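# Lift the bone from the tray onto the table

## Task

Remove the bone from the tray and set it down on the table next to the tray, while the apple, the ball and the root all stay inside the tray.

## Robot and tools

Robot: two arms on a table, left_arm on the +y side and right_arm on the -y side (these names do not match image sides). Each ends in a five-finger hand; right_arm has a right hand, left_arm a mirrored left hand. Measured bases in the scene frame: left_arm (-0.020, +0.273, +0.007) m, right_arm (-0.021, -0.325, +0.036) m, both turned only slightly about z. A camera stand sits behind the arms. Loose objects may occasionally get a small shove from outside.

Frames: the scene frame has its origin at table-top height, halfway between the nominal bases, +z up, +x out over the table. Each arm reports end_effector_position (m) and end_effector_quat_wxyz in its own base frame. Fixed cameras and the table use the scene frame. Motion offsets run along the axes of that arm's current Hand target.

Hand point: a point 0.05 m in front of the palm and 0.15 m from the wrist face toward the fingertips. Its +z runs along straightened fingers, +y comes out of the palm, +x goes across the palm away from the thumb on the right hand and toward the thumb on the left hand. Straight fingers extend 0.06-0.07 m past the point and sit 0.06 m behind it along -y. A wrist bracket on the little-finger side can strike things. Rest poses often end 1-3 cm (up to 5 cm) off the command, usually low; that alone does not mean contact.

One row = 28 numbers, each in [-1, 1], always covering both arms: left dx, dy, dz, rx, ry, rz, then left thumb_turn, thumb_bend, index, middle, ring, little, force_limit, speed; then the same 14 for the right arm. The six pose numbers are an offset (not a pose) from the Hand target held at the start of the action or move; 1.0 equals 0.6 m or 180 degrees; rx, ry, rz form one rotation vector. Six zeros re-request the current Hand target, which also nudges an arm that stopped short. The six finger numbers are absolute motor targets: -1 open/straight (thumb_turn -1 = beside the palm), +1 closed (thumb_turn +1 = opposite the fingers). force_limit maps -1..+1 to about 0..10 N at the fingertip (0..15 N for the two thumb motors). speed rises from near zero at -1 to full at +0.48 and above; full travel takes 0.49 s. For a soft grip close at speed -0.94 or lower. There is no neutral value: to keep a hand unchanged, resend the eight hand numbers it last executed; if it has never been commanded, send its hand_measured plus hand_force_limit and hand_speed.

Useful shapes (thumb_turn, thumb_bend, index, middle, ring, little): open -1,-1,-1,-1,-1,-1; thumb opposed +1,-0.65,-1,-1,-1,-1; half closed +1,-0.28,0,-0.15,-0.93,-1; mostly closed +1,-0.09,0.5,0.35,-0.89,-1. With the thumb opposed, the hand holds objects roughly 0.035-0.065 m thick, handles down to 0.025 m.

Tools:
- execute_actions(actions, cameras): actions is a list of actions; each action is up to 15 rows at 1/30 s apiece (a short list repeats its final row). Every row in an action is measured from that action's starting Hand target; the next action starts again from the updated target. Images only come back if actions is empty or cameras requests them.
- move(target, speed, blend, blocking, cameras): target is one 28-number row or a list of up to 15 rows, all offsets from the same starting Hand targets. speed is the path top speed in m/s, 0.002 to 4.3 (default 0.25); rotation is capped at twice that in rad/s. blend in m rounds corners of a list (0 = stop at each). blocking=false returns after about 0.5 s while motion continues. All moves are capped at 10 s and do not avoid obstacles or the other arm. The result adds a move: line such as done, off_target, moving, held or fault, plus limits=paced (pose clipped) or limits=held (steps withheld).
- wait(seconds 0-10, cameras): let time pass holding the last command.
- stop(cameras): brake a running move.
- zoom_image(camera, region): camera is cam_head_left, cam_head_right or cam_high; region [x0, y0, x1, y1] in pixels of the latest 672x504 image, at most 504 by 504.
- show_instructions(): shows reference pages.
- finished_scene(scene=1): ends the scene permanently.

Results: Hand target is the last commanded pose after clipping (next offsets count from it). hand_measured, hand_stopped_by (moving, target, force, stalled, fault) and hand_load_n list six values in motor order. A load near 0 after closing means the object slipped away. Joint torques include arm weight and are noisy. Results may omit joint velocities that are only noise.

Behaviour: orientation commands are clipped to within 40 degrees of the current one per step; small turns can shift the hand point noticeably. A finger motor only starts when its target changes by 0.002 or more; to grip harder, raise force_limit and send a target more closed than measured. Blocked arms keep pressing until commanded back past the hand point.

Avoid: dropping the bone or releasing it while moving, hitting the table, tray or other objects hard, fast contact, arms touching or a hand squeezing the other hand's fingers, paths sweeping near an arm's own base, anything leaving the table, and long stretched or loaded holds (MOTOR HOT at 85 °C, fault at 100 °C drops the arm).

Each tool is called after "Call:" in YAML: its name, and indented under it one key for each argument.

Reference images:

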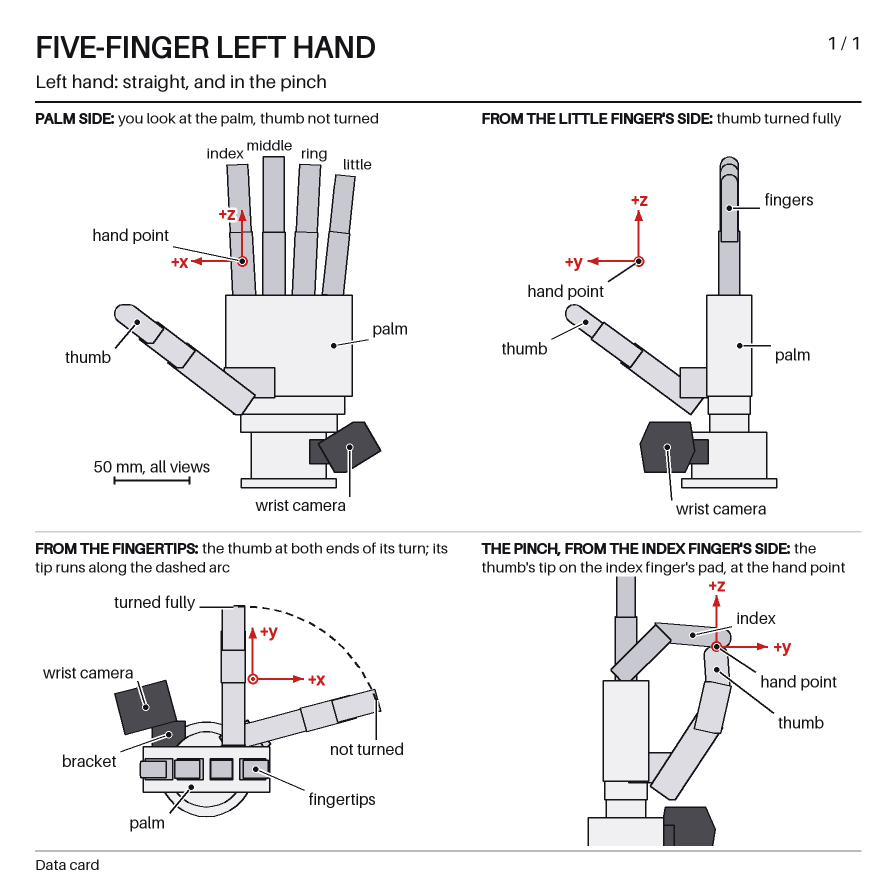

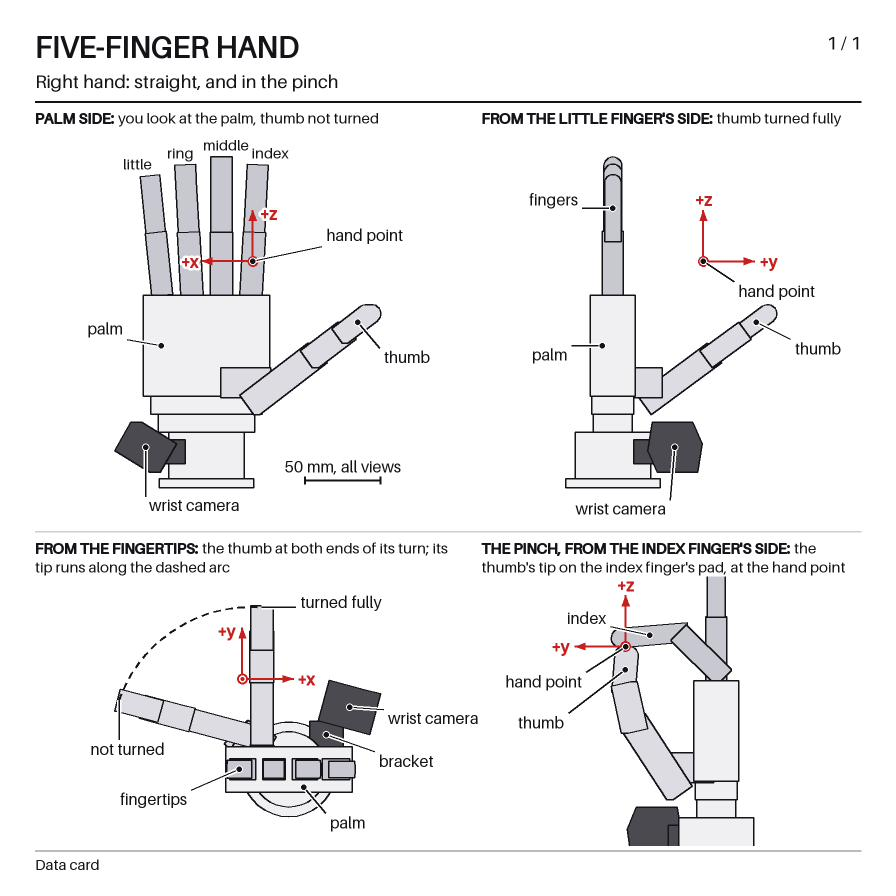

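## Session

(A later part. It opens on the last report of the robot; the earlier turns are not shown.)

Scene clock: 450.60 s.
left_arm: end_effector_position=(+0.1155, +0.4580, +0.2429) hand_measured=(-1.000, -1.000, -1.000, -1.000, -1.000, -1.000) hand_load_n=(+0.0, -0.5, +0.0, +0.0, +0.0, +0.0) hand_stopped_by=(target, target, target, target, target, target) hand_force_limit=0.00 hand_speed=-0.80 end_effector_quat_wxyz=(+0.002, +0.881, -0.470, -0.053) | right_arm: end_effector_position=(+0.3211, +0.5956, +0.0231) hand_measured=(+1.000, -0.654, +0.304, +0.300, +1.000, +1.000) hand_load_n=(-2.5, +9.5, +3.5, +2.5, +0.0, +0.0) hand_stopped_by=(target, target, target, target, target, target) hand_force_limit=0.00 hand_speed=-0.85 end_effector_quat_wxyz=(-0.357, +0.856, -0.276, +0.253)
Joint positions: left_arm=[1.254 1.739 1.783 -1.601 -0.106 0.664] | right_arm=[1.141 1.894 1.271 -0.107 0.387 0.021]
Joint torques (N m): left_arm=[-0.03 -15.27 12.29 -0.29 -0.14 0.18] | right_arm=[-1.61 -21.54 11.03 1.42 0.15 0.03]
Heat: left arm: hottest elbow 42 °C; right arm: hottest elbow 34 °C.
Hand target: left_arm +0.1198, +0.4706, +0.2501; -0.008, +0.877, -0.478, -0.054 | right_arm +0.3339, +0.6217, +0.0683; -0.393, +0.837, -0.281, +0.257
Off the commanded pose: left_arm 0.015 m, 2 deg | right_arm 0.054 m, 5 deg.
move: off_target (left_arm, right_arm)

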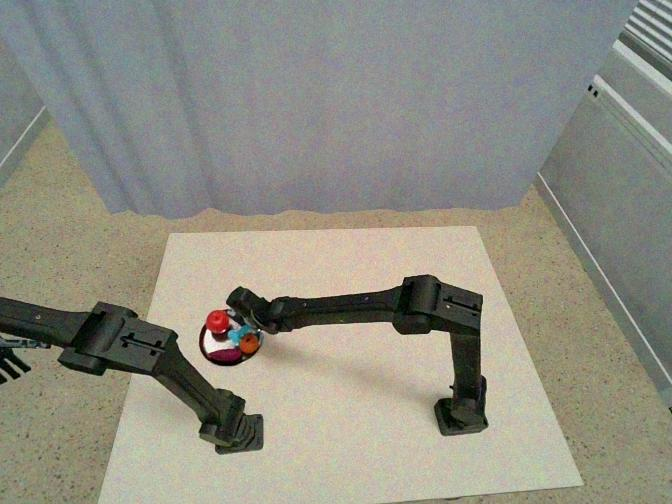

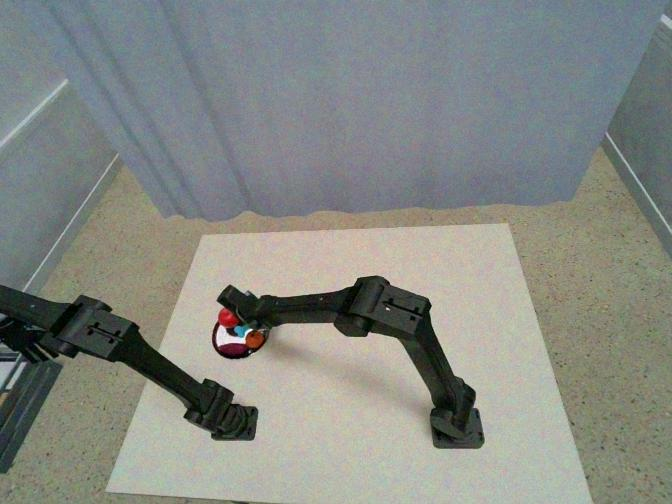

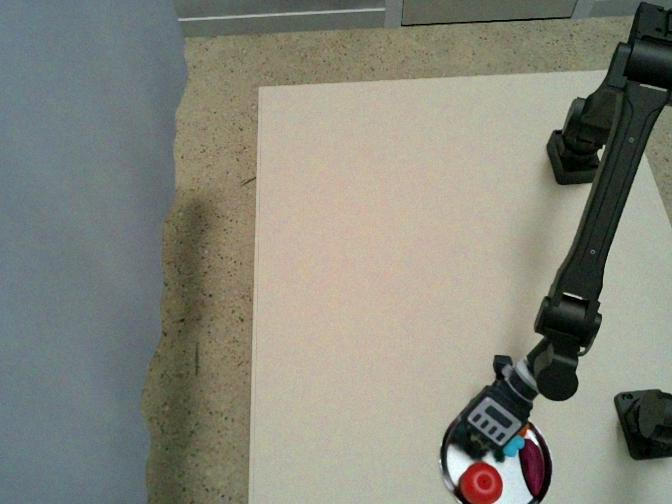

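Call:
move:
  target: [0, 0, 0, 0, 0, 0, -1, -1, -1, -1, -1, -1, 0.0, -0.8, 0.032, -0.1227, -0.0855, 0, 0, 0, 1, -0.65, 0.305, 0.3, 1, 1, 0.0, -0.85]
  speed: 0.08
  cameras: ["cam_high", "cam_head_left", "cam_head_right"]

Call:
zoom_image:
  camera: "cam_high"
  region: [430, 384, 550, 504]

Call:
zoom_image:
  camera: "cam_head_left"
  region: [190, 270, 290, 370]

Scene clock: 461.23 s.
left_arm: end_effector_position=(+0.1155, +0.4580, +0.2429) hand_measured=(-1.000, -1.000, -1.000, -1.000, -1.000, -1.000) hand_load_n=(-0.5, +0.0, +0.0, +0.0, +0.0, +0.0) hand_stopped_by=(target, target, target, target, target, target) hand_force_limit=0.00 hand_speed=-0.80 end_effector_quat_wxyz=(+0.002, +0.881, -0.470, -0.053) | right_arm: end_effector_position=(+0.3229, +0.5995, +0.1107) hand_measured=(+1.000, -0.654, +0.304, +0.300, +1.000, +1.000) hand_load_n=(-2.5, +9.5, +4.0, +2.0, +0.0, +0.0) hand_stopped_by=(target, target, target, target, target, target) hand_force_limit=0.00 hand_speed=-0.85 end_effector_quat_wxyz=(-0.355, +0.857, -0.276, +0.253)
Joint positions: left_arm=[1.254 1.739 1.783 -1.601 -0.106 0.664] | right_arm=[1.141 1.792 1.383 -0.325 0.387 0.021]
Joint torques (N m): left_arm=[-0.03 -15.27 12.29 -0.28 -0.15 0.18] | right_arm=[-1.61 -21.07 12.15 1.4 0.15 0.04]
Heat: left arm: hottest elbow 42 °C; right arm: hottest shoulder 34 °C.
Hand target: left_arm +0.1198, +0.4706, +0.2501; -0.008, +0.877, -0.478, -0.054 | right_arm +0.3340, +0.6217, +0.1601; -0.393, +0.837, -0.281, +0.257
Off the commanded pose: left_arm 0.015 m, 2 deg | right_arm 0.055 m, 5 deg.
move: off_target (left_arm, right_arm)

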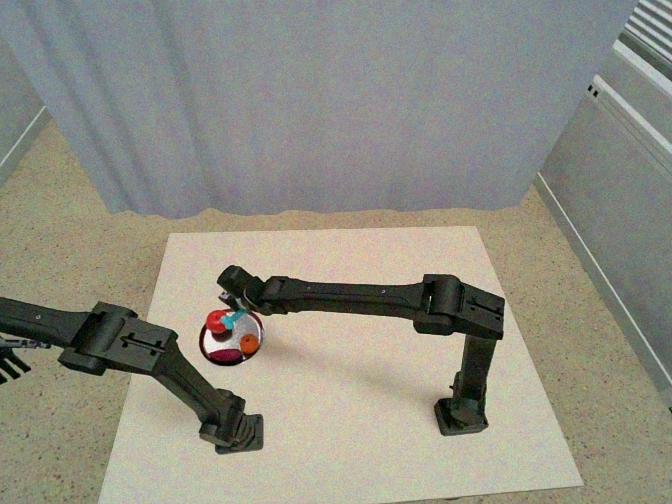

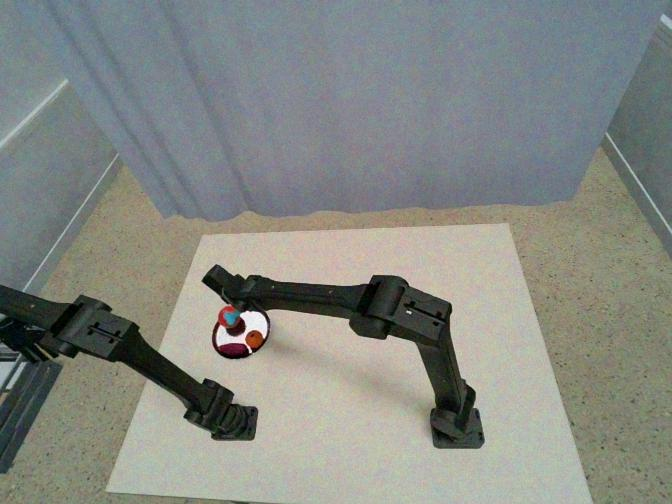

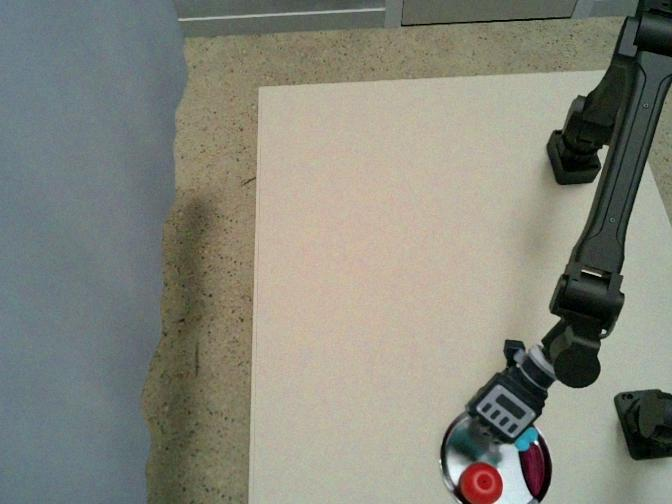

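Scaled by 4.200 from the camera's 672x504 image, which has a finer 960x720 frame.

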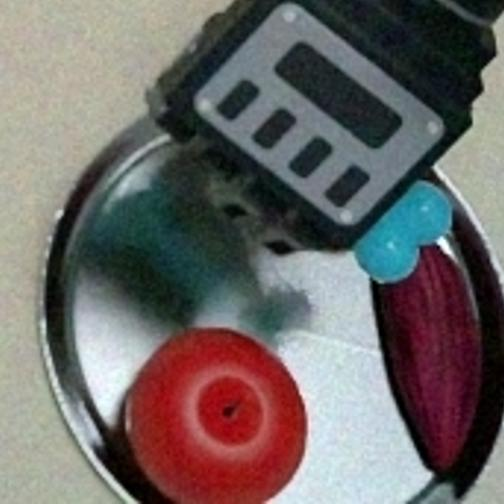

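Scaled by 5.040 from the camera's 672x504 image, which has a finer 960x720 frame.

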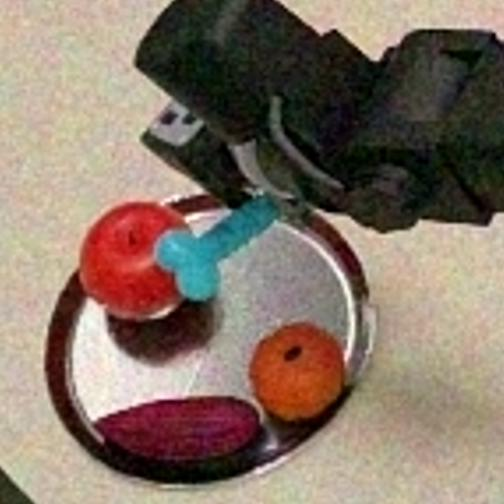

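Call:
move:
  target: [0, 0, 0, 0, 0, 0, -1, -1, -1, -1, -1, -1, 0.0, -0.8, 0.2683, 0.2242, -0.1615, 0, 0, 0, 1, -0.65, 0.305, 0.3, 1, 1, 0.0, -0.85]
  speed: 0.18
  cameras: ["cam_high", "cam_head_left", "cam_head_right"]

Call:
zoom_image:
  camera: "cam_head_left"
  region: [250, 230, 390, 370]

Call:
zoom_image:
  camera: "cam_high"
  region: [420, 230, 560, 370]

Scene clock: 468.27 s.
left_arm: end_effector_position=(+0.1155, +0.4580, +0.2429) hand_measured=(-1.000, -1.000, -1.000, -1.000, -1.000, -1.000) hand_load_n=(+0.0, +0.0, +0.0, +0.0, +0.0, +0.0) hand_stopped_by=(target, target, target, target, target, target) hand_force_limit=0.00 hand_speed=-0.80 end_effector_quat_wxyz=(+0.002, +0.881, -0.470, -0.053) | right_arm: end_effector_position=(+0.3442, +0.3905, +0.1260) hand_measured=(+1.000, -0.654, +0.304, +0.300, +1.000, +1.000) hand_load_n=(-2.5, +9.5, +3.5, +2.5, +0.0, +0.0) hand_stopped_by=(target, target, target, target, target, target) hand_force_limit=0.00 hand_speed=-0.85 end_effector_quat_wxyz=(-0.377, +0.845, -0.288, +0.247)
Joint positions: left_arm=[1.254 1.739 1.783 -1.601 -0.106 0.664] | right_arm=[0.867 1.348 0.869 -0.166 0.164 -0.129]
Joint torques (N m): left_arm=[-0.03 -15.27 12.3 -0.29 -0.15 0.18] | right_arm=[-2.08 -12.63 7.49 2.35 0.03 -0.12]
Heat: left arm: hottest elbow 43 °C; right arm: hottest elbow 35 °C.
Hand target: left_arm +0.1198, +0.4706, +0.2501; -0.008, +0.877, -0.478, -0.054 | right_arm +0.3490, +0.3919, +0.1401; -0.393, +0.837, -0.281, +0.257
Off the commanded pose: left_arm 0.015 m, 2 deg | right_arm 0.015 m, 2 deg.
move: off_target (left_arm, right_arm)

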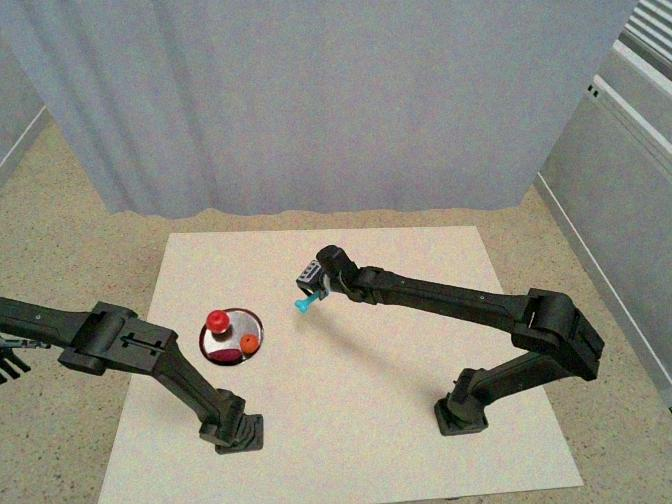

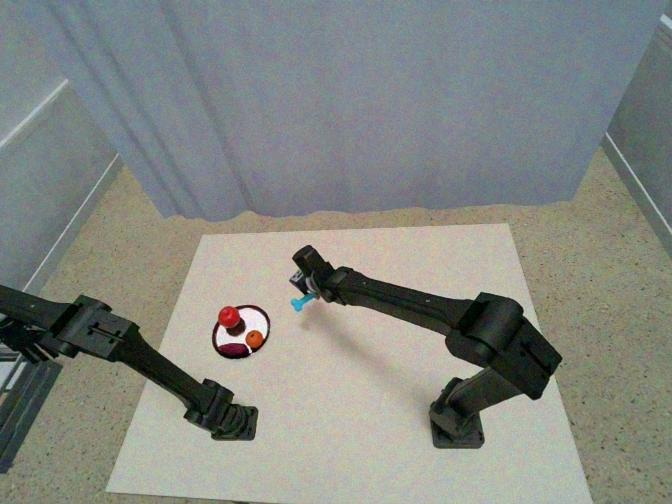

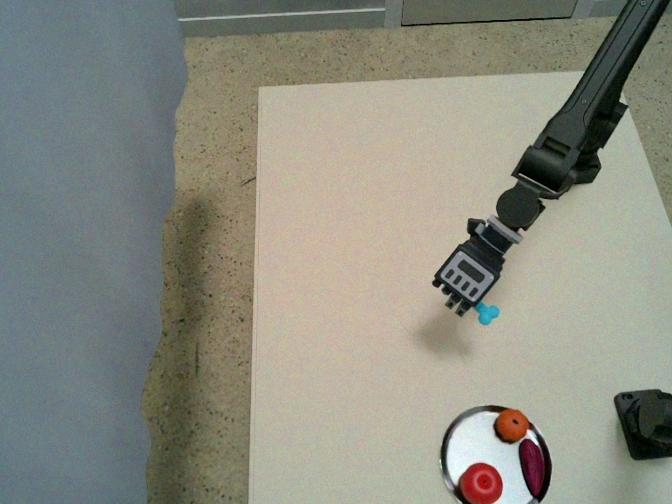

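Scaled by 3.600 from the camera's 672x504 image, which has a finer 960x720 frame.

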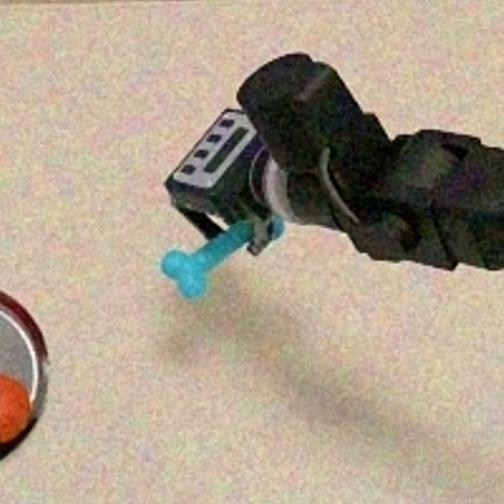

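Scaled by 3.600 from the camera's 672x504 image, which has a finer 960x720 frame.

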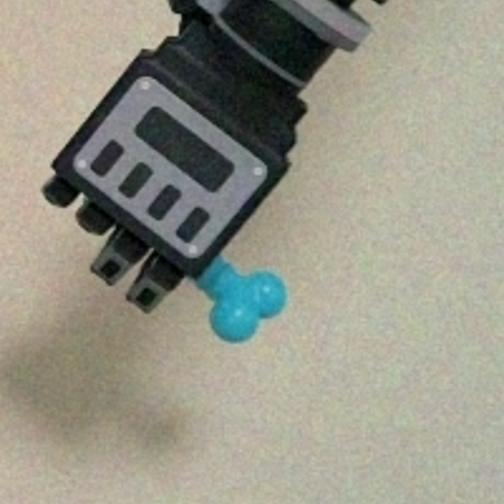

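Call:
move:
  target: [0, 0, 0, 0, 0, 0, -1, -1, -1, -1, -1, -1, 0.0, -0.8, -0.0349, 0.1337, 0.0932, 0, 0, 0, 1, -0.65, 0.305, 0.3, 1, 1, 0.0, -0.85]
  speed: 0.12
  cameras: ["cam_high", "cam_head_left", "cam_head_right"]

Call:
zoom_image:
  camera: "cam_head_left"
  region: [260, 260, 360, 360]

Call:
zoom_image:
  camera: "cam_head_right"
  region: [260, 250, 360, 350]

Scene clock: 476.27 s.
left_arm: end_effector_position=(+0.1155, +0.4580, +0.2429) hand_measured=(-1.000, -1.000, -1.000, -1.000, -1.000, -1.000) hand_load_n=(+0.0, +0.0, +0.0, +0.0, +0.0, +0.0) hand_stopped_by=(target, target, target, target, target, target) hand_force_limit=0.00 hand_speed=-0.80 end_effector_quat_wxyz=(+0.002, +0.881, -0.470, -0.053) | right_arm: end_effector_position=(+0.3431, +0.3892, +0.0333) hand_measured=(+1.000, -0.654, +0.304, +0.300, +1.000, +1.000) hand_load_n=(-3.0, +9.5, +3.5, +2.5, +0.0, +0.0) hand_stopped_by=(target, target, target, target, target, target) hand_force_limit=0.00 hand_speed=-0.85 end_effector_quat_wxyz=(-0.383, +0.842, -0.287, +0.249)
Joint positions: left_arm=[1.254 1.739 1.783 -1.601 -0.106 0.664] | right_arm=[0.867 1.512 0.731 0.15 0.163 -0.129]
Joint torques (N m): left_arm=[0.03 -15.27 12.29 -0.29 -0.14 0.18] | right_arm=[-1.9 -11.99 6.46 2.32 -0.03 -0.12]
Heat: left arm: hottest elbow 43 °C; right arm: hottest elbow 35 °C.
Hand target: left_arm +0.1198, +0.4706, +0.2501; -0.008, +0.877, -0.478, -0.054 | right_arm +0.3489, +0.3920, +0.0400; -0.393, +0.837, -0.281, +0.257
Off the commanded pose: left_arm 0.015 m, 2 deg | right_arm 0.009 m, 2 deg.
move: off_target (left_arm)

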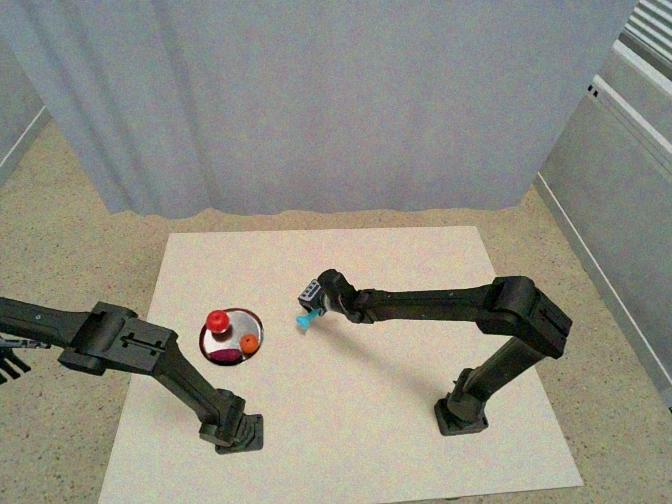

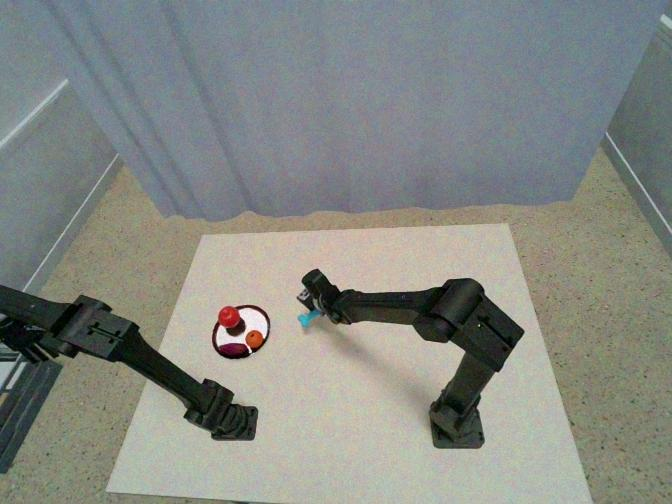

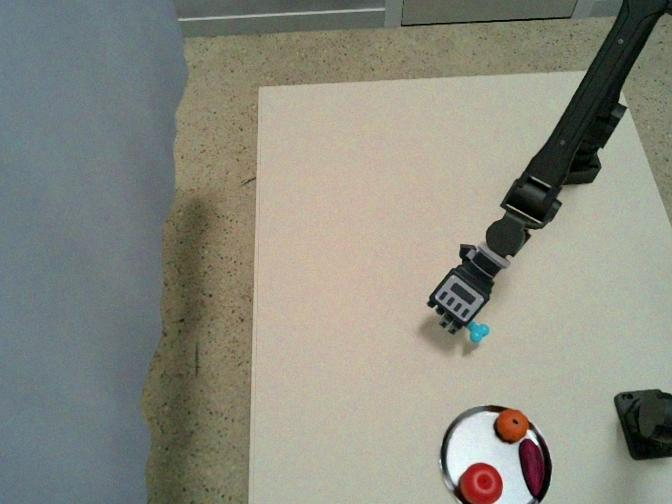

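Scaled by 5.040 from the camera's 672x504 image, which has a finer 960x720 frame.

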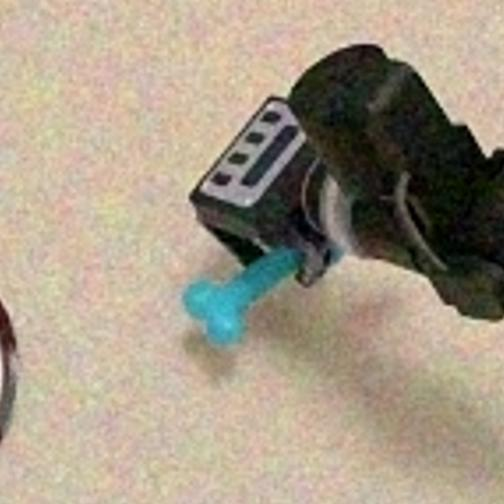

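Scaled by 5.040 from the camera's 672x504 image, which has a finer 960x720 frame.

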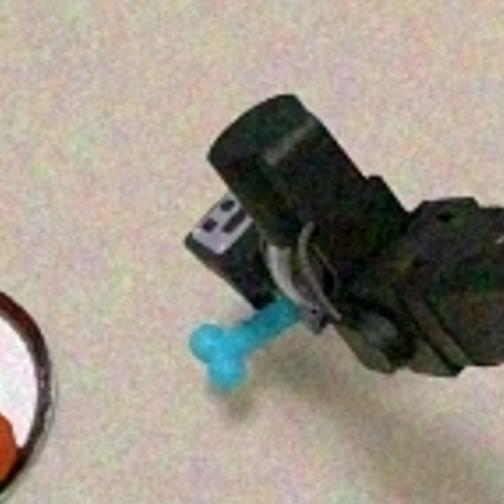

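Call:
move:
  target: [0, 0, 0, 0, 0, 0, -1, -1, -1, -1, -1, -1, 0.0, -0.8, -0.0132, 0.0508, 0.0354, 0, 0, 0, 1, -0.65, 0.305, 0.3, 1, 1, 0.0, -0.85]
  speed: 0.05
  cameras: ["cam_high", "cam_head_left", "cam_head_right"]

Call:
zoom_image:
  camera: "cam_head_left"
  region: [260, 270, 350, 360]

Call:
zoom_image:
  camera: "cam_high"
  region: [410, 260, 510, 360]

Scene clock: 481.90 s.
left_arm: end_effector_position=(+0.1155, +0.4580, +0.2429) hand_measured=(-1.000, -1.000, -1.000, -1.000, -1.000, -1.000) hand_load_n=(+0.0, +0.0, +0.0, +0.0, +0.5, -0.5) hand_stopped_by=(target, target, target, target, target, target) hand_force_limit=0.00 hand_speed=-0.80 end_effector_quat_wxyz=(+0.002, +0.881, -0.470, -0.053) | right_arm: end_effector_position=(+0.3438, +0.3902, -0.0022) hand_measured=(+1.000, -0.654, +0.304, +0.300, +1.000, +1.000) hand_load_n=(-2.5, +9.5, +3.5, +2.0, +0.0, +0.0) hand_stopped_by=(target, target, target, target, target, target) hand_force_limit=0.00 hand_speed=-0.85 end_effector_quat_wxyz=(-0.385, +0.841, -0.287, +0.250)
Joint positions: left_arm=[1.254 1.739 1.783 -1.601 -0.106 0.664] | right_arm=[0.867 1.603 0.702 0.275 0.163 -0.129]
Joint torques (N m): left_arm=[0.03 -15.27 12.29 -0.28 -0.14 0.18] | right_arm=[-1.9 -12.34 5.71 2.25 -0.03 -0.12]
Heat: left arm: hottest elbow 43 °C; right arm: hottest elbow 34 °C.
Hand target: left_arm +0.1198, +0.4706, +0.2501; -0.008, +0.877, -0.478, -0.054 | right_arm +0.3488, +0.3919, +0.0020; -0.393, +0.837, -0.281, +0.257
Off the commanded pose: left_arm 0.015 m, 2 deg | right_arm 0.007 m, 1 deg.
move: off_target (left_arm)

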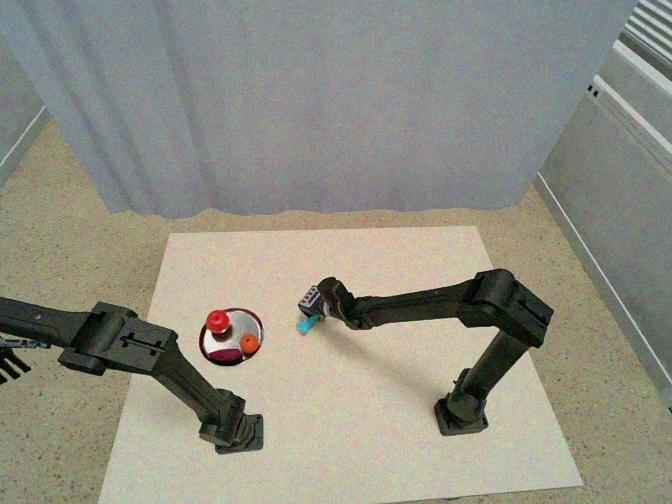

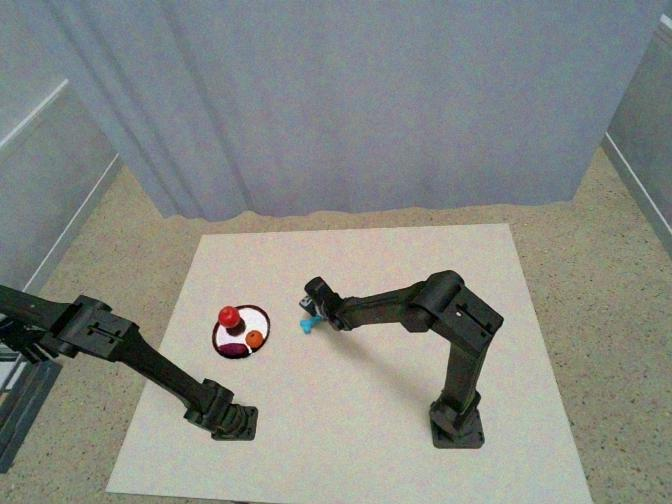

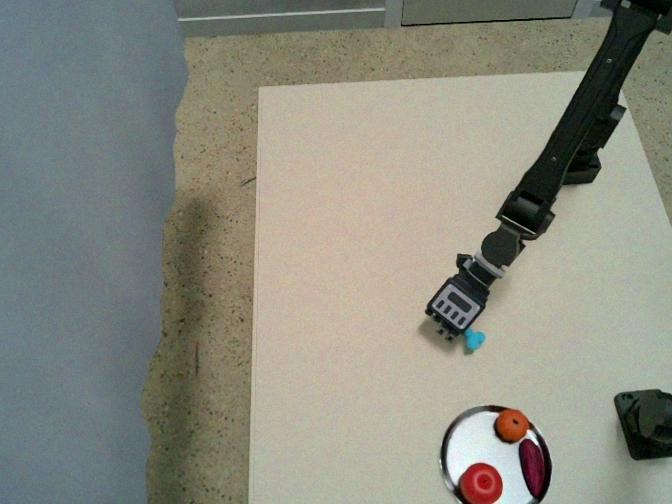

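Scaled by 5.600 from the camera's 672x504 image, which has a finer 960x720 frame.

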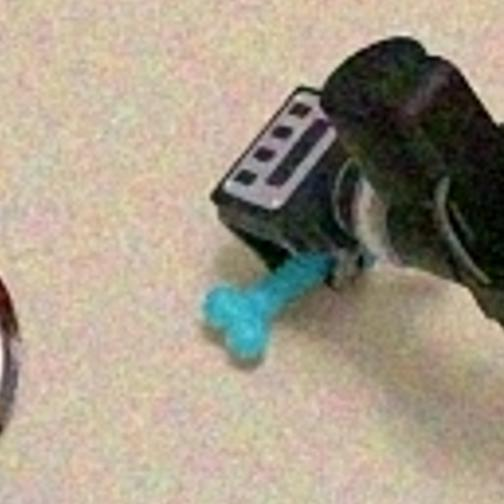

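Scaled by 5.040 from the camera's 672x504 image, which has a finer 960x720 frame.

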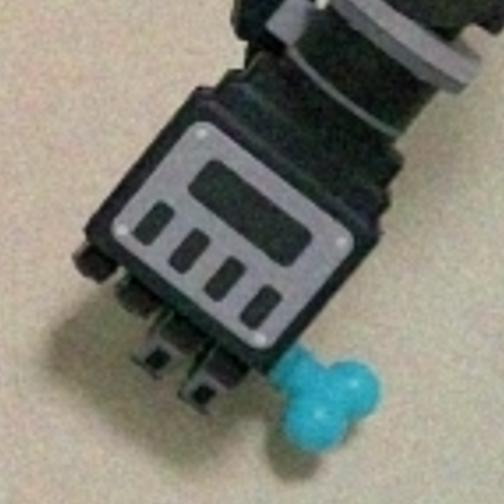

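Call:
move:
  target: [0, 0, 0, 0, 0, 0, -1, -1, -1, -1, -1, -1, 0.0, -0.8, -0.0038, 0.0147, 0.0103, 0, 0, 0, 1, -0.65, 0.305, 0.3, 1, 1, 0.0, -0.85]
  speed: 0.03
  cameras: ["cam_high", "cam_head_left", "cam_head_right"]

Call:
zoom_image:
  camera: "cam_head_left"
  region: [270, 280, 340, 350]

Call:
zoom_image:
  camera: "cam_high"
  region: [430, 280, 510, 360]

Scene clock: 487.50 s.
left_arm: end_effector_position=(+0.1155, +0.4580, +0.2429) hand_measured=(-1.000, -1.000, -1.000, -1.000, -1.000, -1.000) hand_load_n=(+0.0, +0.0, +0.0, +0.0, +0.0, +0.0) hand_stopped_by=(target, target, target, target, target, target) hand_force_limit=0.00 hand_speed=-0.80 end_effector_quat_wxyz=(+0.002, +0.881, -0.470, -0.053) | right_arm: end_effector_position=(+0.3439, +0.3902, -0.0131) hand_measured=(+1.000, -0.654, +0.304, +0.300, +1.000, +1.000) hand_load_n=(-3.0, +9.5, +3.5, +2.5, +0.0, +0.0) hand_stopped_by=(target, target, target, target, target, target) hand_force_limit=0.00 hand_speed=-0.85 end_effector_quat_wxyz=(-0.385, +0.840, -0.287, +0.250)
Joint positions: left_arm=[1.254 1.739 1.783 -1.601 -0.106 0.664] | right_arm=[0.867 1.632 0.695 0.312 0.163 -0.129]
Joint torques (N m): left_arm=[0.03 -15.27 12.3 -0.29 -0.14 0.18] | right_arm=[-1.96 -12.51 5.5 2.33 -0.03 -0.12]
Heat: left arm: hottest elbow 43 °C; right arm: hottest elbow 34 °C.
Hand target: left_arm +0.1198, +0.4706, +0.2501; -0.008, +0.877, -0.478, -0.054 | right_arm +0.3489, +0.3919, -0.0090; -0.393, +0.837, -0.281, +0.257
Off the commanded pose: left_arm 0.015 m, 2 deg | right_arm 0.007 m, 1 deg.
move: off_target (left_arm)

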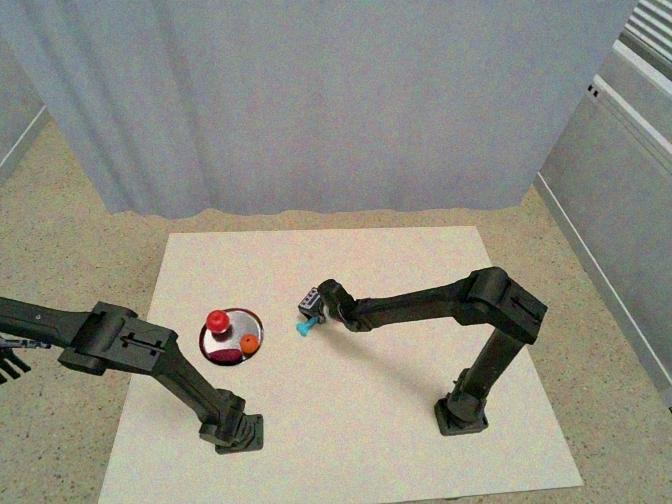

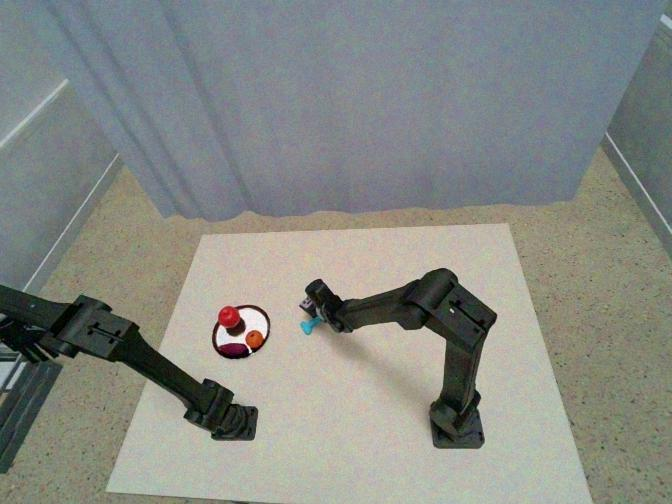

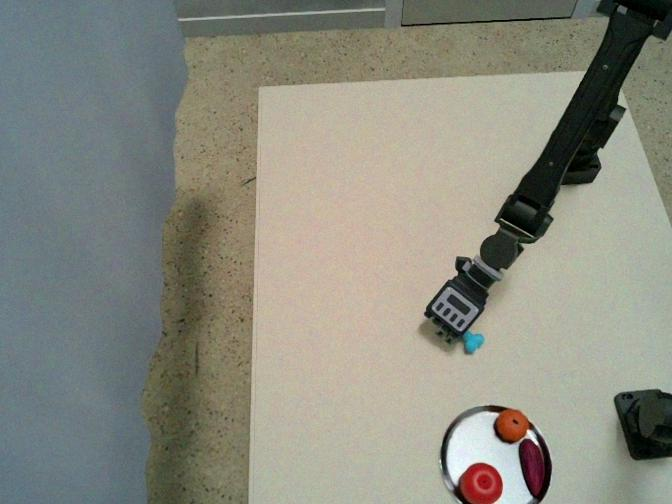

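Scaled by 7.200 from the camera's 672x504 image, which has a finer 960x720 frame.

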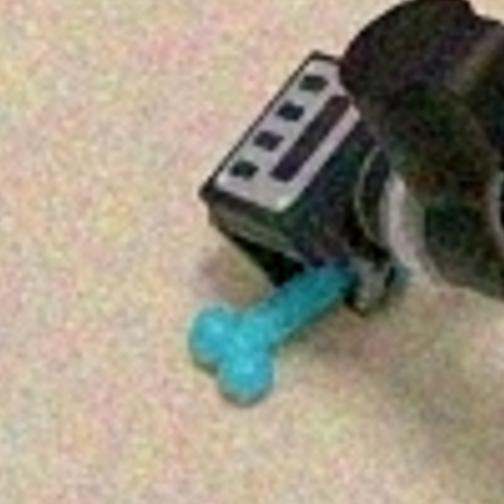

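Scaled by 6.300 from the camera's 672x504 image, which has a finer 960x720 frame.

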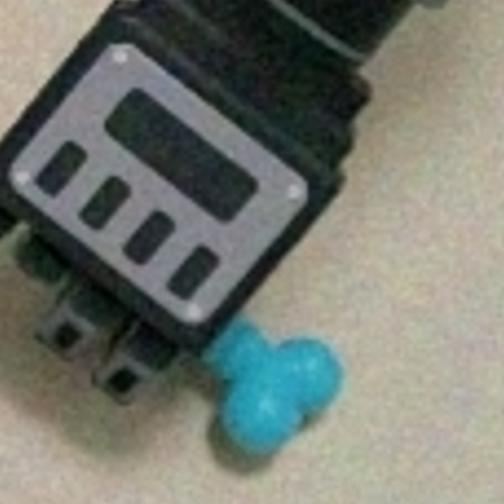

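Call:
move:
  target: [0, 0, 0, 0, 0, 0, -1, -1, -1, -1, -1, -1, 0.0, -0.8, -0.0021, 0.008, 0.0056, 0, 0, 0, 1, -0.65, 0.305, 0.3, 1, 1, 0.0, -0.85]
  speed: 0.03
  cameras: ["cam_high", "cam_head_left", "cam_head_right"]

Call:
zoom_image:
  camera: "cam_head_right"
  region: [280, 270, 350, 340]

Call:
zoom_image:
  camera: "cam_high"
  region: [430, 280, 510, 360]

Scene clock: 492.83 s.
left_arm: end_effector_position=(+0.1155, +0.4580, +0.2429) hand_measured=(-1.000, -1.000, -1.000, -1.000, -1.000, -1.000) hand_load_n=(+0.0, +0.0, +0.0, +0.0, +0.0, +0.0) hand_stopped_by=(target, target, target, target, target, target) hand_force_limit=0.00 hand_speed=-0.80 end_effector_quat_wxyz=(+0.002, +0.881, -0.470, -0.053) | right_arm: end_effector_position=(+0.3455, +0.3920, -0.0154) hand_measured=(+1.000, -0.654, +0.304, +0.300, +1.000, +1.000) hand_load_n=(-2.5, +9.5, +3.5, +2.0, +0.0, +0.0) hand_stopped_by=(target, target, target, target, target, target) hand_force_limit=0.00 hand_speed=-0.85 end_effector_quat_wxyz=(-0.389, +0.839, -0.287, +0.251)
Joint positions: left_arm=[1.254 1.739 1.783 -1.601 -0.106 0.664] | right_arm=[0.867 1.644 0.695 0.332 0.163 -0.13]
Joint torques (N m): left_arm=[0.03 -15.27 12.29 -0.29 -0.15 0.18] | right_arm=[-1.9 -12.04 5.2 2.36 -0.03 -0.11]
Heat: left arm: hottest elbow 43 °C; right arm: hottest elbow 34 °C.
Hand target: left_arm +0.1198, +0.4706, +0.2501; -0.008, +0.877, -0.478, -0.054 | right_arm +0.3489, +0.3919, -0.0150; -0.393, +0.837, -0.281, +0.257
Off the commanded pose: left_arm 0.015 m, 2 deg | right_arm 0.003 m, 1 deg.
move: off_target (left_arm)

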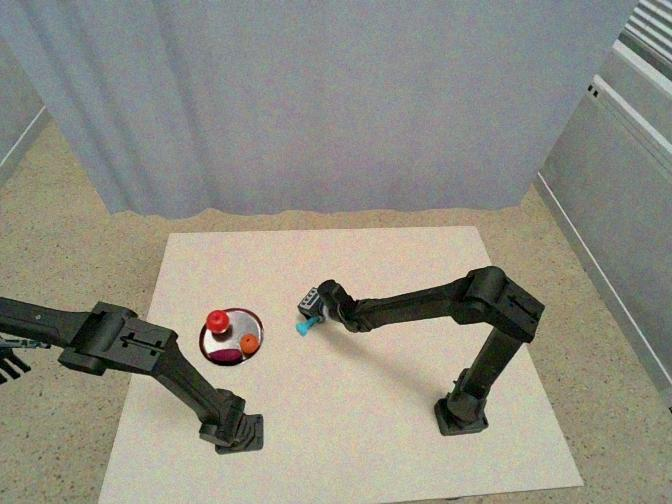

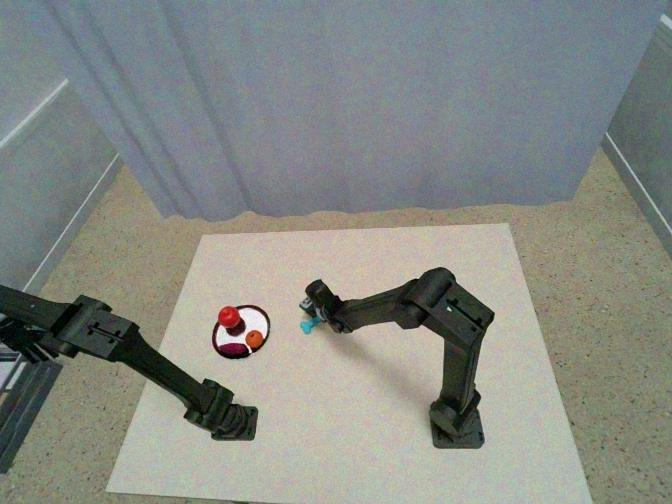

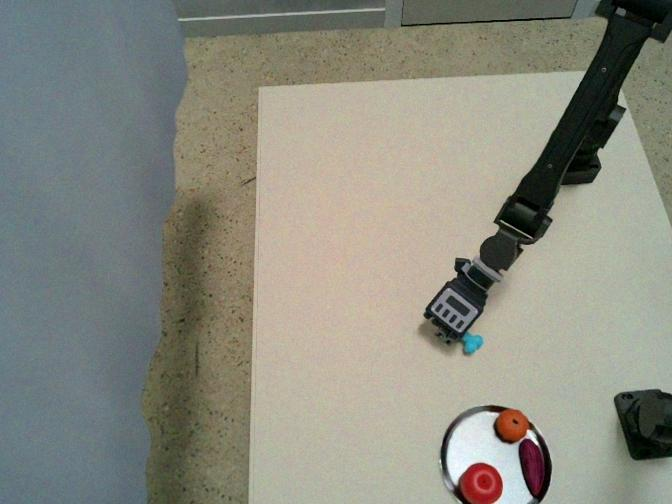

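Scaled by 7.200 from the camera's 672x504 image, which has a finer 960x720 frame.

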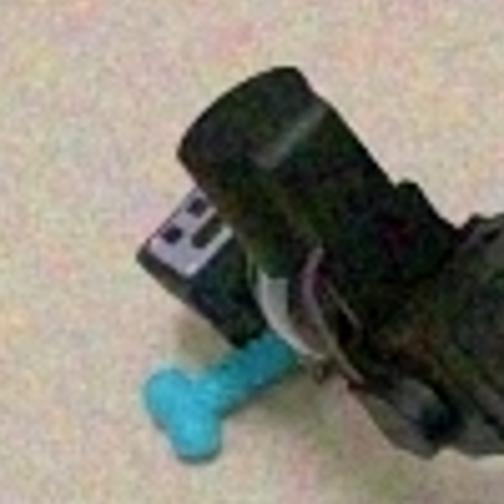

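Scaled by 6.300 from the camera's 672x504 image, which has a finer 960x720 frame.

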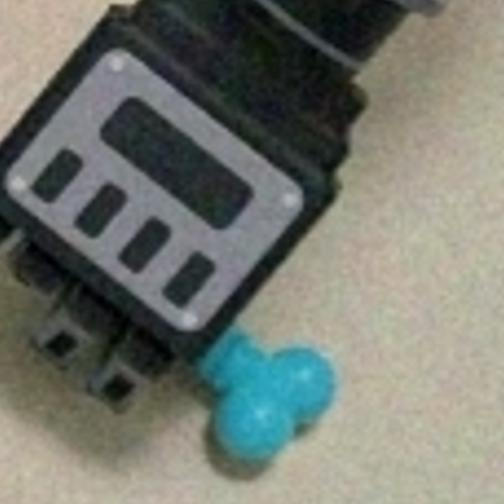

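Call:
move:
  target: [0, 0, 0, 0, 0, 0, -1, -1, -1, -1, -1, -1, 0.0, -0.8, 0, 0, 0, 0, 0, 0, 1, -0.75, -0.3, -0.3, 1, 1, 0.0, -0.8]
  speed: 0.05
  cameras: ["cam_high", "cam_head_left", "cam_head_right"]

Call:
zoom_image:
  camera: "cam_head_left"
  region: [270, 280, 340, 350]

Call:
zoom_image:
  camera: "cam_high"
  region: [430, 280, 510, 360]

Scene clock: 499.43 s.
left_arm: end_effector_position=(+0.1155, +0.4580, +0.2429) hand_measured=(-1.000, -1.000, -1.000, -1.000, -1.000, -1.000) hand_load_n=(+0.0, +0.0, +0.0, -0.5, +0.0, +0.0) hand_stopped_by=(target, target, target, target, target, target) hand_force_limit=0.00 hand_speed=-0.80 end_effector_quat_wxyz=(+0.002, +0.881, -0.470, -0.053) | right_arm: end_effector_position=(+0.3467, +0.3935, -0.0140) hand_measured=(+1.000, -0.750, -0.300, -0.300, +1.000, +1.000) hand_load_n=(+0.0, +0.0, +0.0, -1.0, +0.0, +0.0) hand_stopped_by=(target, target, target, target, target, target) hand_force_limit=0.00 hand_speed=-0.80 end_effector_quat_wxyz=(-0.392, +0.837, -0.286, +0.253)
Joint positions: left_arm=[1.254 1.739 1.783 -1.601 -0.106 0.664] | right_arm=[0.867 1.645 0.695 0.341 0.163 -0.13]
Joint torques (N m): left_arm=[-0.03 -15.33 12.29 -0.29 -0.15 0.18] | right_arm=[-1.9 -12.1 5.2 2.07 -0.02 -0.11]
Heat: left arm: hottest elbow 43 °C; right arm: hottest elbow 33 °C.
Hand target: left_arm +0.1198, +0.4706, +0.2501; -0.008, +0.877, -0.478, -0.054 | right_arm +0.3489, +0.3919, -0.0150; -0.393, +0.837, -0.281, +0.257
Off the commanded pose: left_arm 0.015 m, 2 deg | right_arm 0.003 m, 1 deg.
move: off_target (left_arm)

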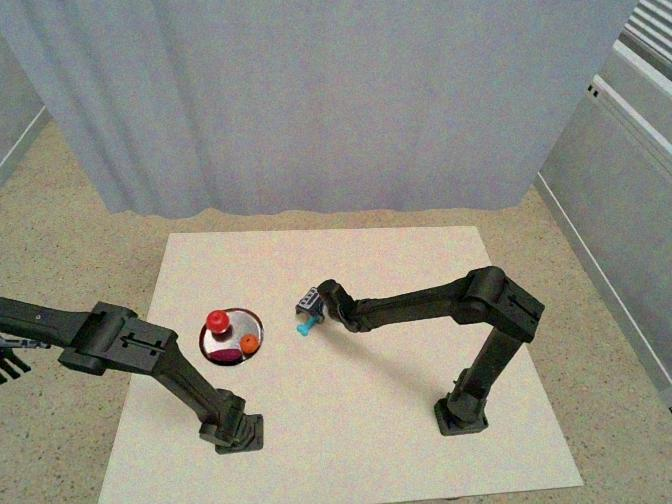

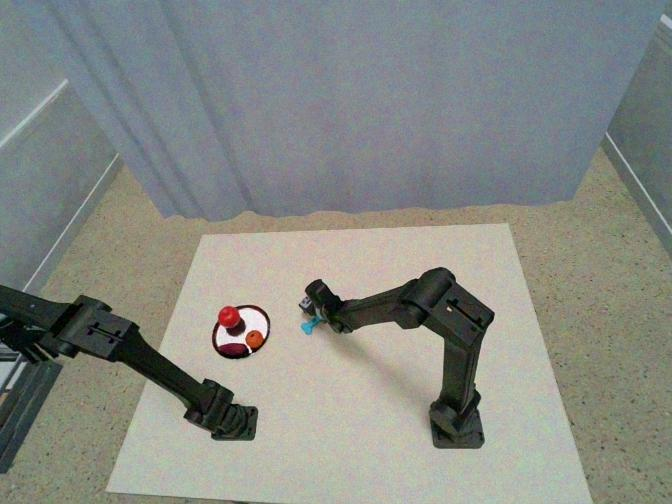

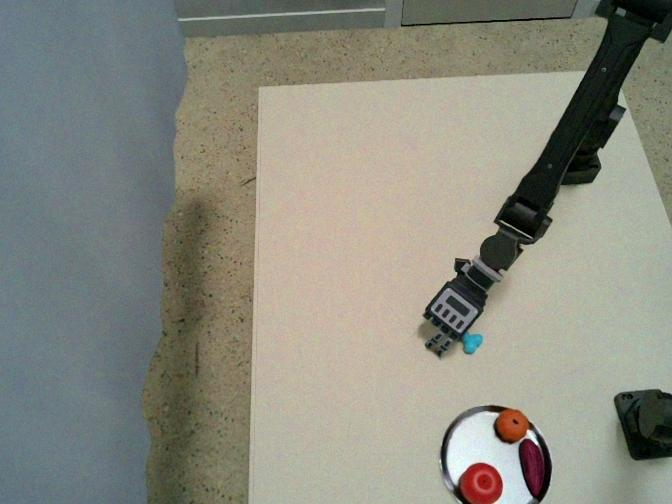

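Scaled by 7.200 from the camera's 672x504 image, which has a finer 960x720 frame.

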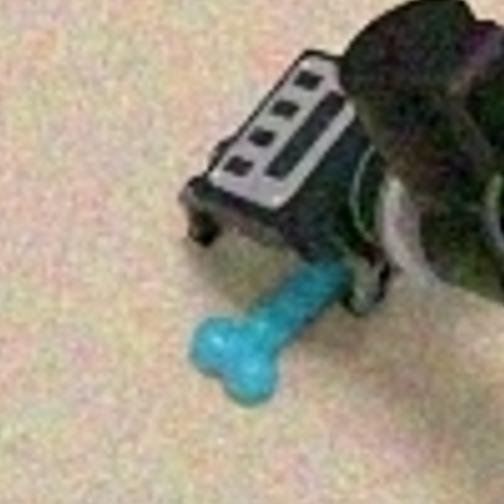

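Scaled by 6.300 from the camera's 672x504 image, which has a finer 960x720 frame.

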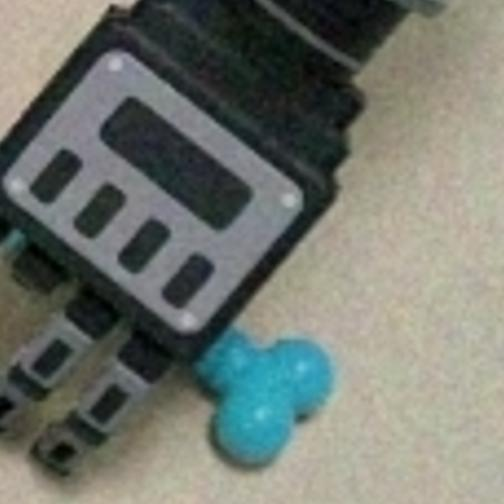

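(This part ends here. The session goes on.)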